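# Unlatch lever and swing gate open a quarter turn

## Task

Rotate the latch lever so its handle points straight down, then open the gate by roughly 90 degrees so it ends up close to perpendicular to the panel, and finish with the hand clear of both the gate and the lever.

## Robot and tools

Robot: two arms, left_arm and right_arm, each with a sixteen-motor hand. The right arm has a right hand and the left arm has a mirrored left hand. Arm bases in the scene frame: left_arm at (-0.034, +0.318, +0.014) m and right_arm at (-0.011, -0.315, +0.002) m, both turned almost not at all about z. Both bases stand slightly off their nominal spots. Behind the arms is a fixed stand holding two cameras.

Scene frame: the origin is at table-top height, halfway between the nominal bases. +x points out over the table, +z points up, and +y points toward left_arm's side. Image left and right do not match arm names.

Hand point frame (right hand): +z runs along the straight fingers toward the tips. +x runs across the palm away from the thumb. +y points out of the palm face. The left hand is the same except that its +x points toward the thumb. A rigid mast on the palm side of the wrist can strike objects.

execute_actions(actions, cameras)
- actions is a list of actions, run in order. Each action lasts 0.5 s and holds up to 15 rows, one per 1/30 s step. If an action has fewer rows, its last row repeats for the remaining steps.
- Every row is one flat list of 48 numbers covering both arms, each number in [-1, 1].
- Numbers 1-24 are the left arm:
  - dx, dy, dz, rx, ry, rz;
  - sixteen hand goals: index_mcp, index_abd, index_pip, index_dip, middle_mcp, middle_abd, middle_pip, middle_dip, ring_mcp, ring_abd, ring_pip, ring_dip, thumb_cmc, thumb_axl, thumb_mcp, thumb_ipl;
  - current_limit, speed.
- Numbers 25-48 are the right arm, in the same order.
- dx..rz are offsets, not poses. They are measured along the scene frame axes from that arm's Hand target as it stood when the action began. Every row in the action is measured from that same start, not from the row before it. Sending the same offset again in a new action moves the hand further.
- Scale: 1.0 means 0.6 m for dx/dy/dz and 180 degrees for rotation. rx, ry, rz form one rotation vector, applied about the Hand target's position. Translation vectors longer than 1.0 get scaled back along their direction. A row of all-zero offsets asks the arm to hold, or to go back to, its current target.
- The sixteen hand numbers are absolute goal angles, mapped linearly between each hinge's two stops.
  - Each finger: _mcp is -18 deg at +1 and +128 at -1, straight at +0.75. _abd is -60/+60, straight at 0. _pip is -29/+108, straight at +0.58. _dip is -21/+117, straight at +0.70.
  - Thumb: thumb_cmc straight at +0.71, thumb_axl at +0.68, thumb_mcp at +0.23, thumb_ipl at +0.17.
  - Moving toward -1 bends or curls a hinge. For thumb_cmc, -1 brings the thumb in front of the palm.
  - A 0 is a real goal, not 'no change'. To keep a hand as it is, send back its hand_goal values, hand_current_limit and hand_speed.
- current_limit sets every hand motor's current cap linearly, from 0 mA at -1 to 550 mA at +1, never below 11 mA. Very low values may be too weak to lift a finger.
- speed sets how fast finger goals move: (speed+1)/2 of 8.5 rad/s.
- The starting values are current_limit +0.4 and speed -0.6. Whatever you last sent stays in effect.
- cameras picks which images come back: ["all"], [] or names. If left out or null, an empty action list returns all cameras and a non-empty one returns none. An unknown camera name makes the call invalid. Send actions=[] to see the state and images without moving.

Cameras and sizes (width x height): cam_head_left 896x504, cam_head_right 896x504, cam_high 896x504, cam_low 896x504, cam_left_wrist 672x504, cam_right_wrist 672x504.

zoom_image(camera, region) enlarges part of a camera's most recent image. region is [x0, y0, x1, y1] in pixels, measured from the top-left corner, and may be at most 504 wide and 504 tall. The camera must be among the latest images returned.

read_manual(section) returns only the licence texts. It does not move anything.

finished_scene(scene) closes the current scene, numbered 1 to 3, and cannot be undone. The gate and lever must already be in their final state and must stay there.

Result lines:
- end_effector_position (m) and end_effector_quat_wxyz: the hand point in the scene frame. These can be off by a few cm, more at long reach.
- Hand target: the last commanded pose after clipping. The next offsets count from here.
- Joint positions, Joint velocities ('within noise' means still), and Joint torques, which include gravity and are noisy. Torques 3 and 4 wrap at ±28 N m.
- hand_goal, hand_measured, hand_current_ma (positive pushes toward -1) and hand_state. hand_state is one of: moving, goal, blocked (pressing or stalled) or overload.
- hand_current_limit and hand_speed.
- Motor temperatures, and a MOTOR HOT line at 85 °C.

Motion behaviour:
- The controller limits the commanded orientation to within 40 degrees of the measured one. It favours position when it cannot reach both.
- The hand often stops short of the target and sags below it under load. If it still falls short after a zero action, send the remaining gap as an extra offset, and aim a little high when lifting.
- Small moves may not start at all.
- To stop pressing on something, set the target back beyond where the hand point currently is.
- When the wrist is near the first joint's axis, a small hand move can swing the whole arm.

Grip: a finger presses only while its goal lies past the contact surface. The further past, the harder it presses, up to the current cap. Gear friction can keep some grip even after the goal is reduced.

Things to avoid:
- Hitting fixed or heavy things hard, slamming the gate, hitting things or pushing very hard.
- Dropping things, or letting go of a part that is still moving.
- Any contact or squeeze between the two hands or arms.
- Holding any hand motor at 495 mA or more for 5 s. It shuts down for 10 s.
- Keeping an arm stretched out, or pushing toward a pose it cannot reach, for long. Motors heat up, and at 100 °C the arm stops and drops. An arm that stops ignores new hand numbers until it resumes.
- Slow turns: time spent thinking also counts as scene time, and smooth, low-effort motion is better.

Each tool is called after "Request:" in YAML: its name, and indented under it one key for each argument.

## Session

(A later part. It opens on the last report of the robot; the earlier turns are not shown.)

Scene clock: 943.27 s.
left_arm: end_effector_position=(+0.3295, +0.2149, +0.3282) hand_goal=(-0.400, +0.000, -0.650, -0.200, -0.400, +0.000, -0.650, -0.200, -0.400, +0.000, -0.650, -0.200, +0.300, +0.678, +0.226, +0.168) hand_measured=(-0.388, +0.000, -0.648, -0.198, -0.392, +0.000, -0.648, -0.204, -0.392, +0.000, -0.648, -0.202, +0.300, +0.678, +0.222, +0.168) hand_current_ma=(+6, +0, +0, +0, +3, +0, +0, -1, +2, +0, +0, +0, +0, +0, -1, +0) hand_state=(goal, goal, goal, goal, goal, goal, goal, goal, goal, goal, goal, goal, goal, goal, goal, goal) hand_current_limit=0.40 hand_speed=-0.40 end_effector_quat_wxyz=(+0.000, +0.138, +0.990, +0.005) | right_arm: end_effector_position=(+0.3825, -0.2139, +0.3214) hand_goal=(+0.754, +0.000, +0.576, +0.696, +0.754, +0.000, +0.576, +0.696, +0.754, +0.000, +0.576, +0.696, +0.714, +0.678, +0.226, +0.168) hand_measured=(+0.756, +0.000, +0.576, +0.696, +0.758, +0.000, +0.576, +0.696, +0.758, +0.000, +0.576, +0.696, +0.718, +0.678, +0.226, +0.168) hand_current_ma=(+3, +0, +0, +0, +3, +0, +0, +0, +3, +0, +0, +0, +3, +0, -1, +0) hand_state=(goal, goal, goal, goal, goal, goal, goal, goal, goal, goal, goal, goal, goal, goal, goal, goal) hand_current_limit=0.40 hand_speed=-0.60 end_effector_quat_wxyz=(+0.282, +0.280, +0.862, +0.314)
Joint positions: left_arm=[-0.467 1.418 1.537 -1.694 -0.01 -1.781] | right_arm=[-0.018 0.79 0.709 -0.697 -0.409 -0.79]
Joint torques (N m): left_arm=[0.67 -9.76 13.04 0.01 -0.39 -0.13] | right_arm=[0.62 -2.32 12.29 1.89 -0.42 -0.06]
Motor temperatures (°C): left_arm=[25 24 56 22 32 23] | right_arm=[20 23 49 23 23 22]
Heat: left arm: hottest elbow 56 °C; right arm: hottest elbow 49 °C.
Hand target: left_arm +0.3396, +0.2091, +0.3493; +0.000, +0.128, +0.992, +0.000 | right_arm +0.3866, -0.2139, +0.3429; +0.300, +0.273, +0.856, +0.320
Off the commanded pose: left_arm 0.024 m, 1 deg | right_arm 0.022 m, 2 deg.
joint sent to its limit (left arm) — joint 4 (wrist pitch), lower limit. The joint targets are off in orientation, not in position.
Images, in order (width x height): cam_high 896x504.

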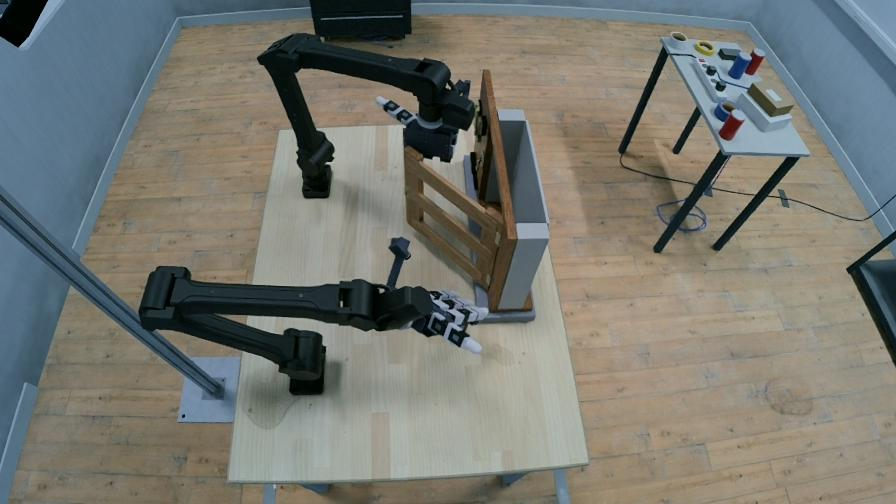

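Request:
execute_actions:
  actions:
    - [[-0.03,-0.09,0,0,0,0,-0.4,0,-0.65,-0.2,-0.4,0,-0.65,-0.2,-0.4,0,-0.65,-0.2,0.3,0.678,0.226,0.168,0.4,-0.4,0,0,0,0,0,0,0.754,0,0.576,0.696,0.754,0,0.576,0.696,0.754,0,0.576,0.696,0.714,0.678,0.226,0.168,0.4,-0.6]]
  cameras: ["cam_high"]

Scene clock: 979.43 s.
left_arm: end_effector_position=(+0.3112, +0.1604, +0.3296) hand_goal=(-0.400, +0.000, -0.650, -0.200, -0.400, +0.000, -0.650, -0.200, -0.400, +0.000, -0.650, -0.200, +0.300, +0.678, +0.226, +0.168) hand_measured=(-0.388, +0.000, -0.648, -0.198, -0.392, +0.000, -0.648, -0.204, -0.392, +0.000, -0.648, -0.202, +0.300, +0.678, +0.222, +0.168) hand_current_ma=(+6, +0, +0, +0, +3, +0, +0, -1, +2, +0, +0, +0, +0, +0, -1, +0) hand_state=(goal, goal, goal, goal, goal, goal, goal, goal, goal, goal, goal, goal, goal, goal, goal, goal) hand_current_limit=0.40 hand_speed=-0.40 end_effector_quat_wxyz=(+0.003, +0.141, +0.990, +0.003) | right_arm: end_effector_position=(+0.3825, -0.2139, +0.3214) hand_goal=(+0.754, +0.000, +0.576, +0.696, +0.754, +0.000, +0.576, +0.696, +0.754, +0.000, +0.576, +0.696, +0.714, +0.678, +0.226, +0.168) hand_measured=(+0.756, +0.000, +0.576, +0.696, +0.758, +0.000, +0.576, +0.696, +0.758, +0.000, +0.576, +0.696, +0.718, +0.678, +0.226, +0.168) hand_current_ma=(+3, +0, +0, +0, +3, +0, +0, +0, +3, +0, +0, +0, +3, +0, -1, +0) hand_state=(goal, goal, goal, goal, goal, goal, goal, goal, goal, goal, goal, goal, goal, goal, goal, goal) hand_current_limit=0.40 hand_speed=-0.60 end_effector_quat_wxyz=(+0.282, +0.280, +0.862, +0.314)
Joint positions: left_arm=[-0.601 1.447 1.573 -1.694 -0.008 -1.911] | right_arm=[-0.018 0.79 0.709 -0.697 -0.409 -0.79]
Joint torques (N m): left_arm=[1.03 -10.29 13.01 -0.03 -0.43 -0.17] | right_arm=[0.56 -2.32 12.3 1.89 -0.42 -0.06]
Motor temperatures (°C): left_arm=[24 25 53 22 26 23] | right_arm=[20 23 49 23 23 22]
Heat: left arm: hottest elbow 53 °C; right arm: hottest elbow 49 °C.
Hand target: left_arm +0.3216, +0.1551, +0.3494; +0.000, +0.128, +0.992, -0.001 | right_arm +0.3866, -0.2139, +0.3429; +0.300, +0.273, +0.856, +0.320
Off the commanded pose: left_arm 0.023 m, 2 deg | right_arm 0.022 m, 2 deg.
joint sent to its limit (left arm) — joint 4 (wrist pitch), lower limit. The joint targets are off in orientation, not in position.
Images, in order (width x height): cam_high 896x504.

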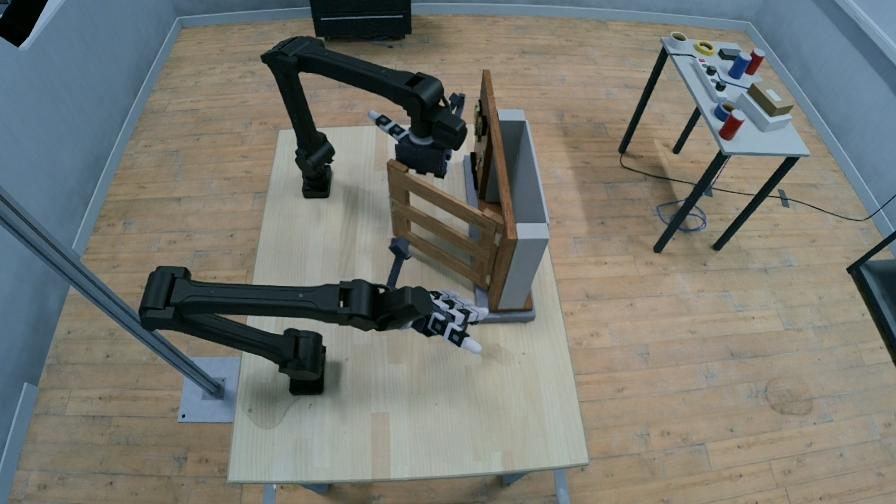

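Request:
execute_actions:
  actions:
    - [[-0.04,-0.09,0,0,0,-0.03,-0.4,0,-0.65,-0.2,-0.4,0,-0.65,-0.2,-0.4,0,-0.65,-0.2,0.3,0.678,0.226,0.168,0.4,-0.4,0,-0.1,0,0,0,0,0.754,0,0.576,0.696,0.754,0,0.576,0.696,0.754,0,0.576,0.696,0.714,0.678,0.226,0.168,0.4,-0.6]]
    - [[-0.04,-0.09,0,0,0,-0.03,-0.4,0,-0.65,-0.2,-0.4,0,-0.65,-0.2,-0.4,0,-0.65,-0.2,0.3,0.678,0.226,0.168,0.4,-0.4,0,-0.04,0,0,0,0,0.754,0,0.576,0.696,0.754,0,0.576,0.696,0.754,0,0.576,0.696,0.714,0.678,0.226,0.168,0.4,-0.6]]
  cameras: ["cam_high"]

Scene clock: 1008.60 s.
left_arm: end_effector_position=(+0.2652, +0.0553, +0.3299) hand_goal=(-0.400, +0.000, -0.650, -0.200, -0.400, +0.000, -0.650, -0.200, -0.400, +0.000, -0.650, -0.200, +0.300, +0.678, +0.226, +0.168) hand_measured=(-0.388, +0.000, -0.648, -0.198, -0.392, +0.000, -0.648, -0.204, -0.392, +0.000, -0.648, -0.202, +0.300, +0.678, +0.222, +0.168) hand_current_ma=(+6, +0, +0, +0, +3, +0, +0, -1, +2, +0, +0, +0, +0, +0, -1, +0) hand_state=(goal, goal, goal, goal, goal, goal, goal, goal, goal, goal, goal, goal, goal, goal, goal, goal) hand_current_limit=0.40 hand_speed=-0.40 end_effector_quat_wxyz=(+0.006, +0.233, +0.972, +0.001) | right_arm: end_effector_position=(+0.3777, -0.2933, +0.3126) hand_goal=(+0.754, +0.000, +0.576, +0.696, +0.754, +0.000, +0.576, +0.696, +0.754, +0.000, +0.576, +0.696, +0.714, +0.678, +0.226, +0.168) hand_measured=(+0.758, +0.000, +0.576, +0.696, +0.758, +0.000, +0.576, +0.696, +0.760, +0.000, +0.576, +0.696, +0.720, +0.678, +0.224, +0.168) hand_current_ma=(+5, +0, +0, +0, +5, +0, +0, +0, +6, +0, +0, +0, +6, +0, -2, +0) hand_state=(goal, goal, goal, goal, goal, goal, goal, goal, goal, goal, goal, goal, goal, goal, goal, goal) hand_current_limit=0.40 hand_speed=-0.60 end_effector_quat_wxyz=(+0.278, +0.284, +0.860, +0.320)
Joint positions: left_arm=[-0.874 1.511 1.643 -1.694 -0.01 -1.995] | right_arm=[-0.347 0.852 0.73 -0.8 -0.638 -1.062]
Joint torques (N m): left_arm=[0.97 -11.11 12.93 0.06 -0.37 -0.14] | right_arm=[0.09 -1.96 14.39 1.02 -0.81 -0.11]
Heat: left arm: hottest elbow 50 °C; right arm: hottest elbow 49 °C.
Hand target: left_arm +0.2736, +0.0471, +0.3493; +0.000, +0.221, +0.975, +0.000 | right_arm +0.3866, -0.2979, +0.3429; +0.300, +0.273, +0.856, +0.320
Off the commanded pose: left_arm 0.023 m, 2 deg | right_arm 0.032 m, 3 deg.
joint sent to its limit (left arm) — joint 4 (wrist pitch), lower limit. The joint targets are off in orientation, not in position.
Images, in order (width x height): cam_high 896x504.

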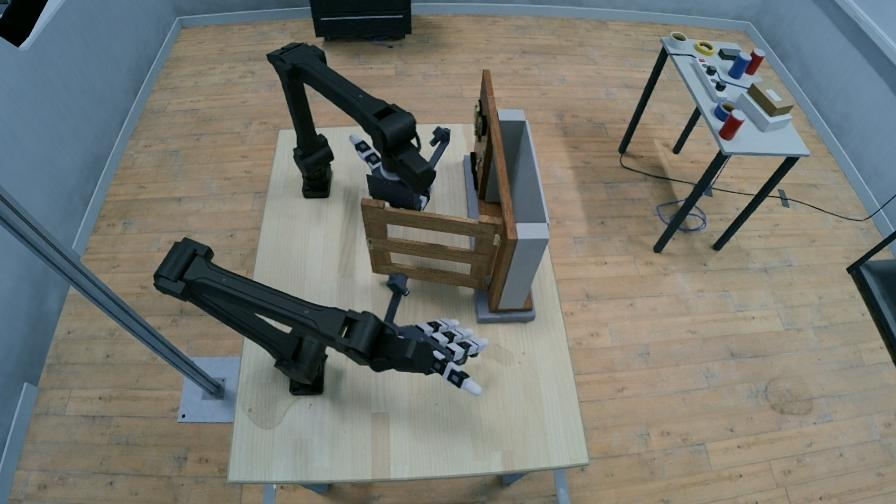

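Request:
execute_actions:
  actions:
    - [[-0.02,-0.09,0,0,0,-0.03,-0.4,0,-0.65,-0.2,-0.4,0,-0.65,-0.2,-0.4,0,-0.65,-0.2,0.3,0.678,0.226,0.168,0.4,-0.4,0,0,0,0,0,0,0.754,0,0.576,0.696,0.754,0,0.576,0.696,0.754,0,0.576,0.696,0.714,0.678,0.226,0.168,0.4,-0.6]]
  cameras: ["cam_high","cam_head_left"]

Scene clock: 1014.13 s.
left_arm: end_effector_position=(+0.2542, +0.0022, +0.3284) hand_goal=(-0.400, +0.000, -0.650, -0.200, -0.400, +0.000, -0.650, -0.200, -0.400, +0.000, -0.650, -0.200, +0.300, +0.678, +0.226, +0.168) hand_measured=(-0.388, +0.000, -0.648, -0.198, -0.392, +0.000, -0.648, -0.204, -0.392, +0.000, -0.648, -0.202, +0.300, +0.678, +0.222, +0.168) hand_current_ma=(+6, +0, +0, +0, +3, +0, +0, -1, +3, +0, +0, +0, +0, +0, -1, +0) hand_state=(goal, goal, goal, goal, goal, goal, goal, goal, goal, goal, goal, goal, goal, goal, goal, goal) hand_current_limit=0.40 hand_speed=-0.40 end_effector_quat_wxyz=(+0.011, +0.276, +0.961, -0.001) | right_arm: end_effector_position=(+0.3776, -0.2932, +0.3127) hand_goal=(+0.754, +0.000, +0.576, +0.696, +0.754, +0.000, +0.576, +0.696, +0.754, +0.000, +0.576, +0.696, +0.714, +0.678, +0.226, +0.168) hand_measured=(+0.758, +0.000, +0.576, +0.696, +0.758, +0.000, +0.576, +0.696, +0.760, +0.000, +0.576, +0.696, +0.720, +0.678, +0.224, +0.168) hand_current_ma=(+5, +0, +0, +0, +5, +0, +0, +0, +6, +0, +0, +0, +6, +0, -2, +0) hand_state=(goal, goal, goal, goal, goal, goal, goal, goal, goal, goal, goal, goal, goal, goal, goal, goal) hand_current_limit=0.40 hand_speed=-0.60 end_effector_quat_wxyz=(+0.278, +0.283, +0.860, +0.321)
Joint positions: left_arm=[-0.972 1.586 1.727 -1.694 -0.013 -2.005] | right_arm=[-0.347 0.852 0.73 -0.8 -0.639 -1.062]
Joint torques (N m): left_arm=[1.26 -12.92 13.08 0.06 -0.32 -0.06] | right_arm=[0.09 -1.96 14.41 1.01 -0.81 -0.13]
Heat: left arm: hottest elbow 51 °C; right arm: hottest elbow 50 °C.
Hand target: left_arm +0.2616, -0.0068, +0.3493; +0.000, +0.267, +0.964, +0.000 | right_arm +0.3867, -0.2979, +0.3429; +0.300, +0.273, +0.856, +0.320
Off the commanded pose: left_arm 0.024 m, 2 deg | right_arm 0.032 m, 3 deg.
joint sent to its limit (left arm) — joint 4 (wrist pitch), lower limit. The joint targets are off in orientation, not in position.
Images, in order (width x height): cam_head_left 896x504, cam_high 896x504.

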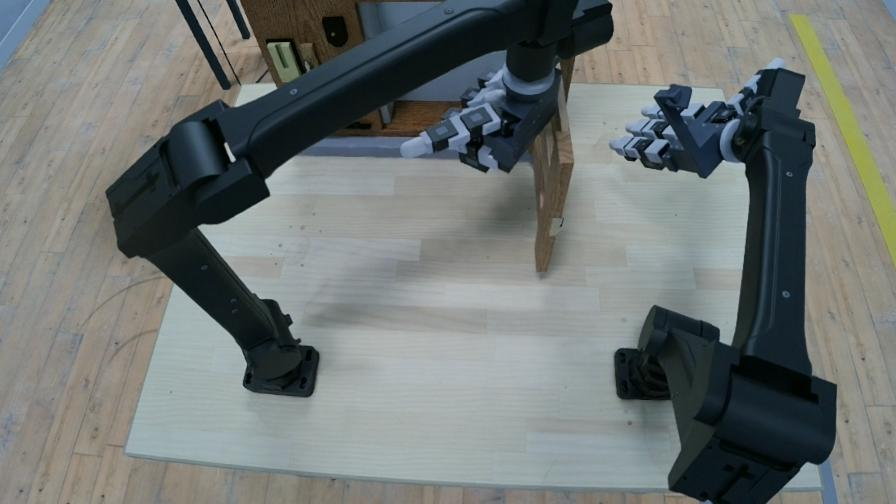

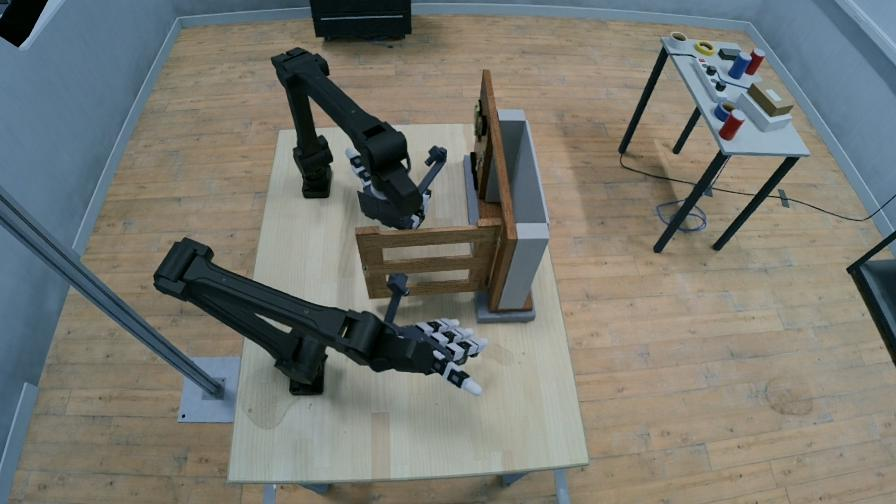

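Request:
zoom_image:
  camera: "cam_high"
  region: [340, 190, 520, 320]

Request:
zoom_image:
  camera: "cam_head_left"
  region: [480, 0, 640, 300]

Scaled by 2.800 from the camera's 896x504 image, which has a finer 1280x720 frame.

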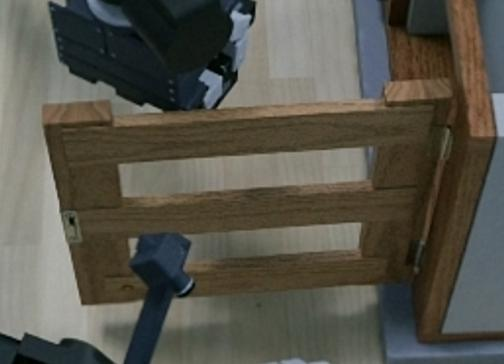

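Scaled by 1.680 from the camera's 896x504 image, which has a finer 1280x720 frame.

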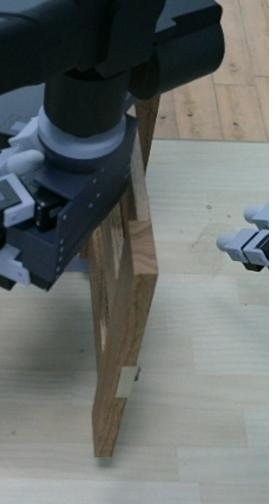

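Request:
execute_actions:
  actions:
    - [[-0.02,0.1,0,0,0,0.01,-0.4,0,-0.65,-0.2,-0.4,0,-0.65,-0.2,-0.4,0,-0.65,-0.2,0.3,0.678,0.226,0.168,0.4,-0.4,0,0,0,0,0,0,0.754,0,0.576,0.696,0.754,0,0.576,0.696,0.754,0,0.576,0.696,0.714,0.678,0.226,0.168,0.4,-0.6]]
    - [[-0.02,0.15,0,0,0,0.01,-0.4,0,-0.65,-0.2,-0.4,0,-0.65,-0.2,-0.4,0,-0.65,-0.2,0.3,0.678,0.226,0.168,0.4,-0.4,0,0,0,0,0,0,0.754,0,0.576,0.696,0.754,0,0.576,0.696,0.754,0,0.576,0.696,0.714,0.678,0.226,0.168,0.4,-0.6]]
  cameras: ["all"]

Scene clock: 1038.90 s.
left_arm: end_effector_position=(+0.2368, +0.1408, +0.3523) hand_goal=(-0.400, +0.000, -0.650, -0.200, -0.400, +0.000, -0.650, -0.200, -0.400, +0.000, -0.650, -0.200, +0.300, +0.678, +0.226, +0.168) hand_measured=(-0.388, +0.000, -0.648, -0.198, -0.392, +0.000, -0.648, -0.204, -0.392, +0.000, -0.648, -0.202, +0.300, +0.678, +0.222, +0.168) hand_current_ma=(+6, +0, +0, +0, +3, +0, +0, -1, +3, +0, +0, +0, +0, +0, -1, +0) hand_state=(goal, goal, goal, goal, goal, goal, goal, goal, goal, goal, goal, goal, goal, goal, goal, goal) hand_current_limit=0.40 hand_speed=-0.40 end_effector_quat_wxyz=(+0.036, +0.229, +0.973, -0.017) | right_arm: end_effector_position=(+0.3776, -0.2932, +0.3127) hand_goal=(+0.754, +0.000, +0.576, +0.696, +0.754, +0.000, +0.576, +0.696, +0.754, +0.000, +0.576, +0.696, +0.714, +0.678, +0.226, +0.168) hand_measured=(+0.758, +0.000, +0.576, +0.696, +0.758, +0.000, +0.576, +0.696, +0.760, +0.000, +0.576, +0.696, +0.720, +0.678, +0.224, +0.168) hand_current_ma=(+5, +0, +0, +0, +5, +0, +0, +0, +6, +0, +0, +0, +6, +0, -2, +0) hand_state=(goal, goal, goal, goal, goal, goal, goal, goal, goal, goal, goal, goal, goal, goal, goal, goal) hand_current_limit=0.40 hand_speed=-0.60 end_effector_quat_wxyz=(+0.278, +0.283, +0.860, +0.320)
Joint positions: left_arm=[-0.787 1.262 1.462 -1.693 -0.011 -1.916] | right_arm=[-0.347 0.852 0.73 -0.8 -0.639 -1.063]
Joint torques (N m): left_arm=[0.85 -7.24 7.42 0.13 -0.36 0.24] | right_arm=[0.09 -1.9 14.41 0.99 -0.81 -0.13]
Heat: left arm: hottest elbow 53 °C; right arm: hottest elbow 53 °C.
Hand target: left_arm +0.2376, +0.1431, +0.3492; -0.001, +0.236, +0.972, +0.000 | right_arm +0.3866, -0.2979, +0.3429; +0.300, +0.273, +0.856, +0.320
Off the commanded pose: left_arm 0.004 m, 5 deg | right_arm 0.032 m, 3 deg.
joint sent to its limit (left arm) — joint 4 (wrist pitch), lower limit. The joint targets are off in orientation, not in position.

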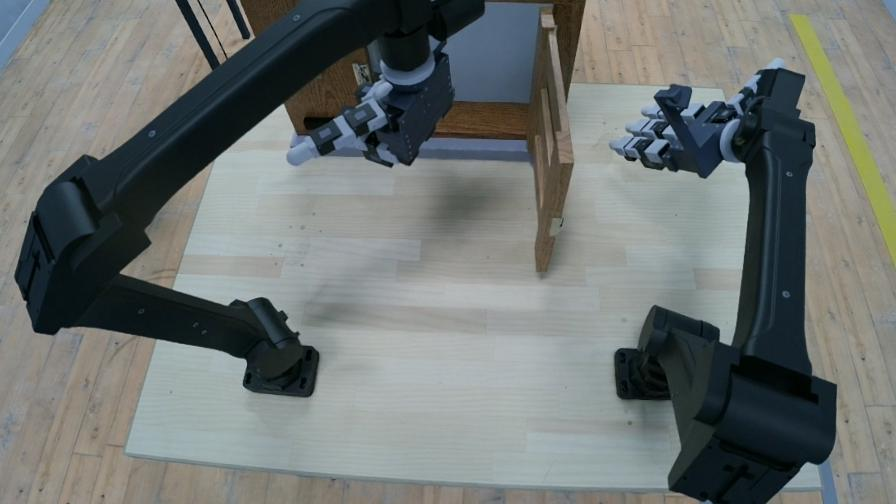

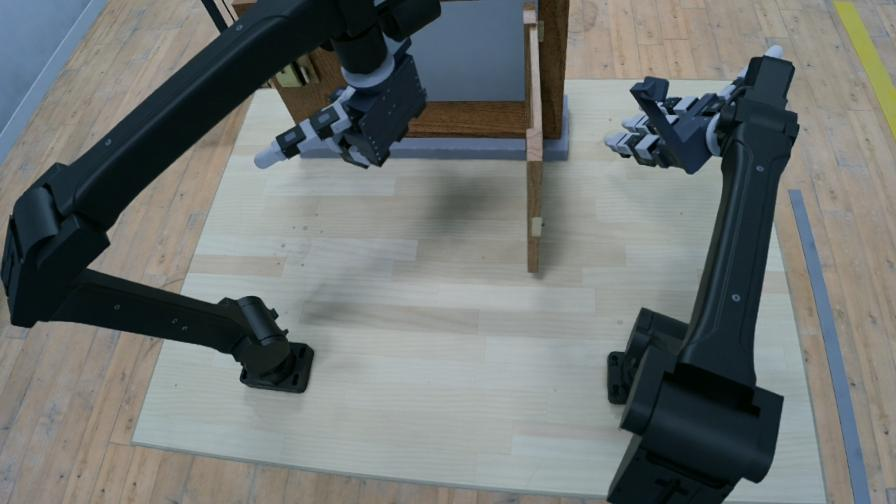

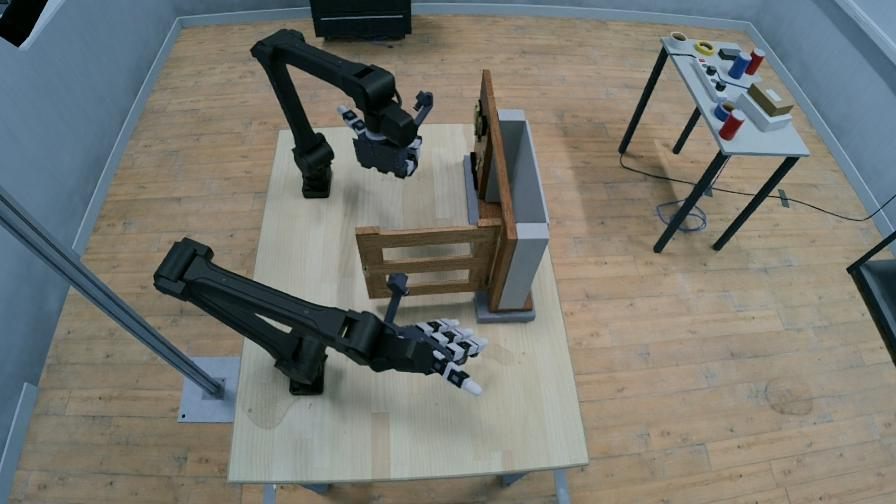

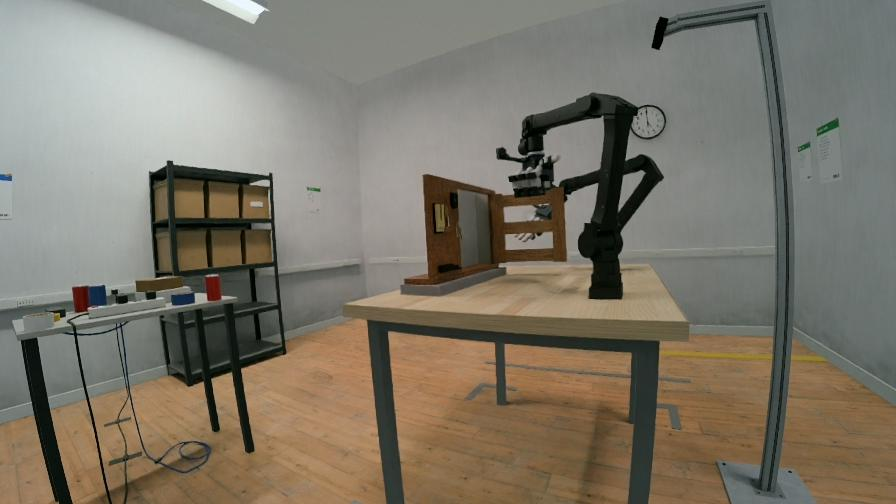

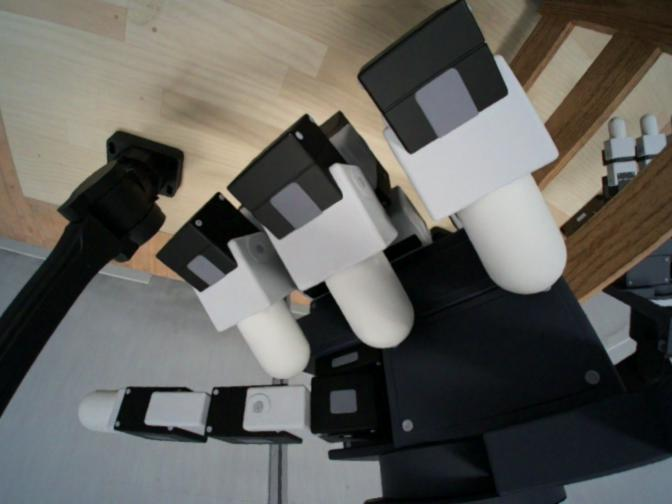

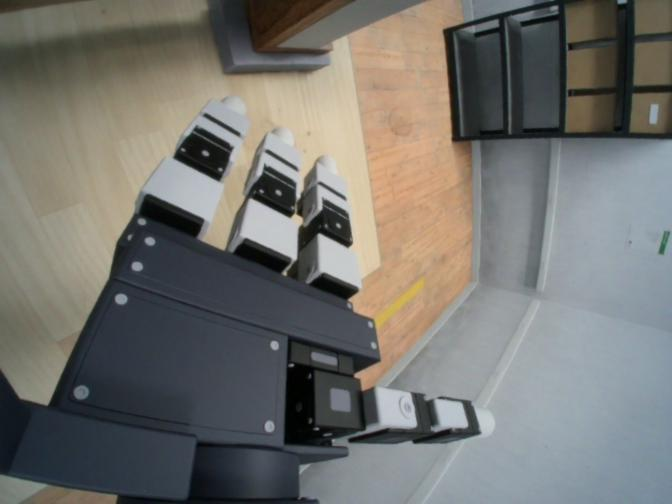

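Request:
zoom_image:
  camera: "cam_low"
  region: [420, 170, 480, 290]

Request:
zoom_image:
  camera: "cam_head_right"
  region: [260, 40, 340, 100]

Scaled by 4.200 from the camera's 896x504 image, which has a finer 1280x720 frame.

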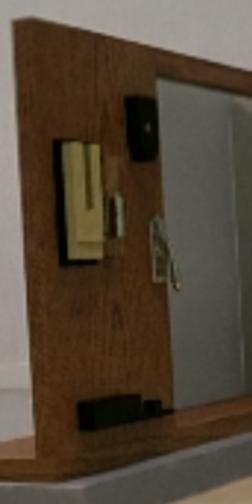

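Scaled by 6.300 from the camera's 896x504 image, which has a finer 1280x720 frame.

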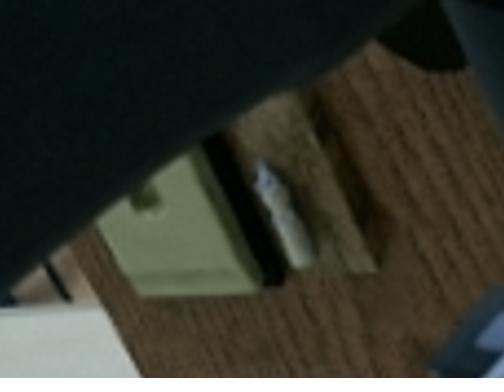

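Request:
finished_scene:
  scene: 2

The scene is finished: the task was done.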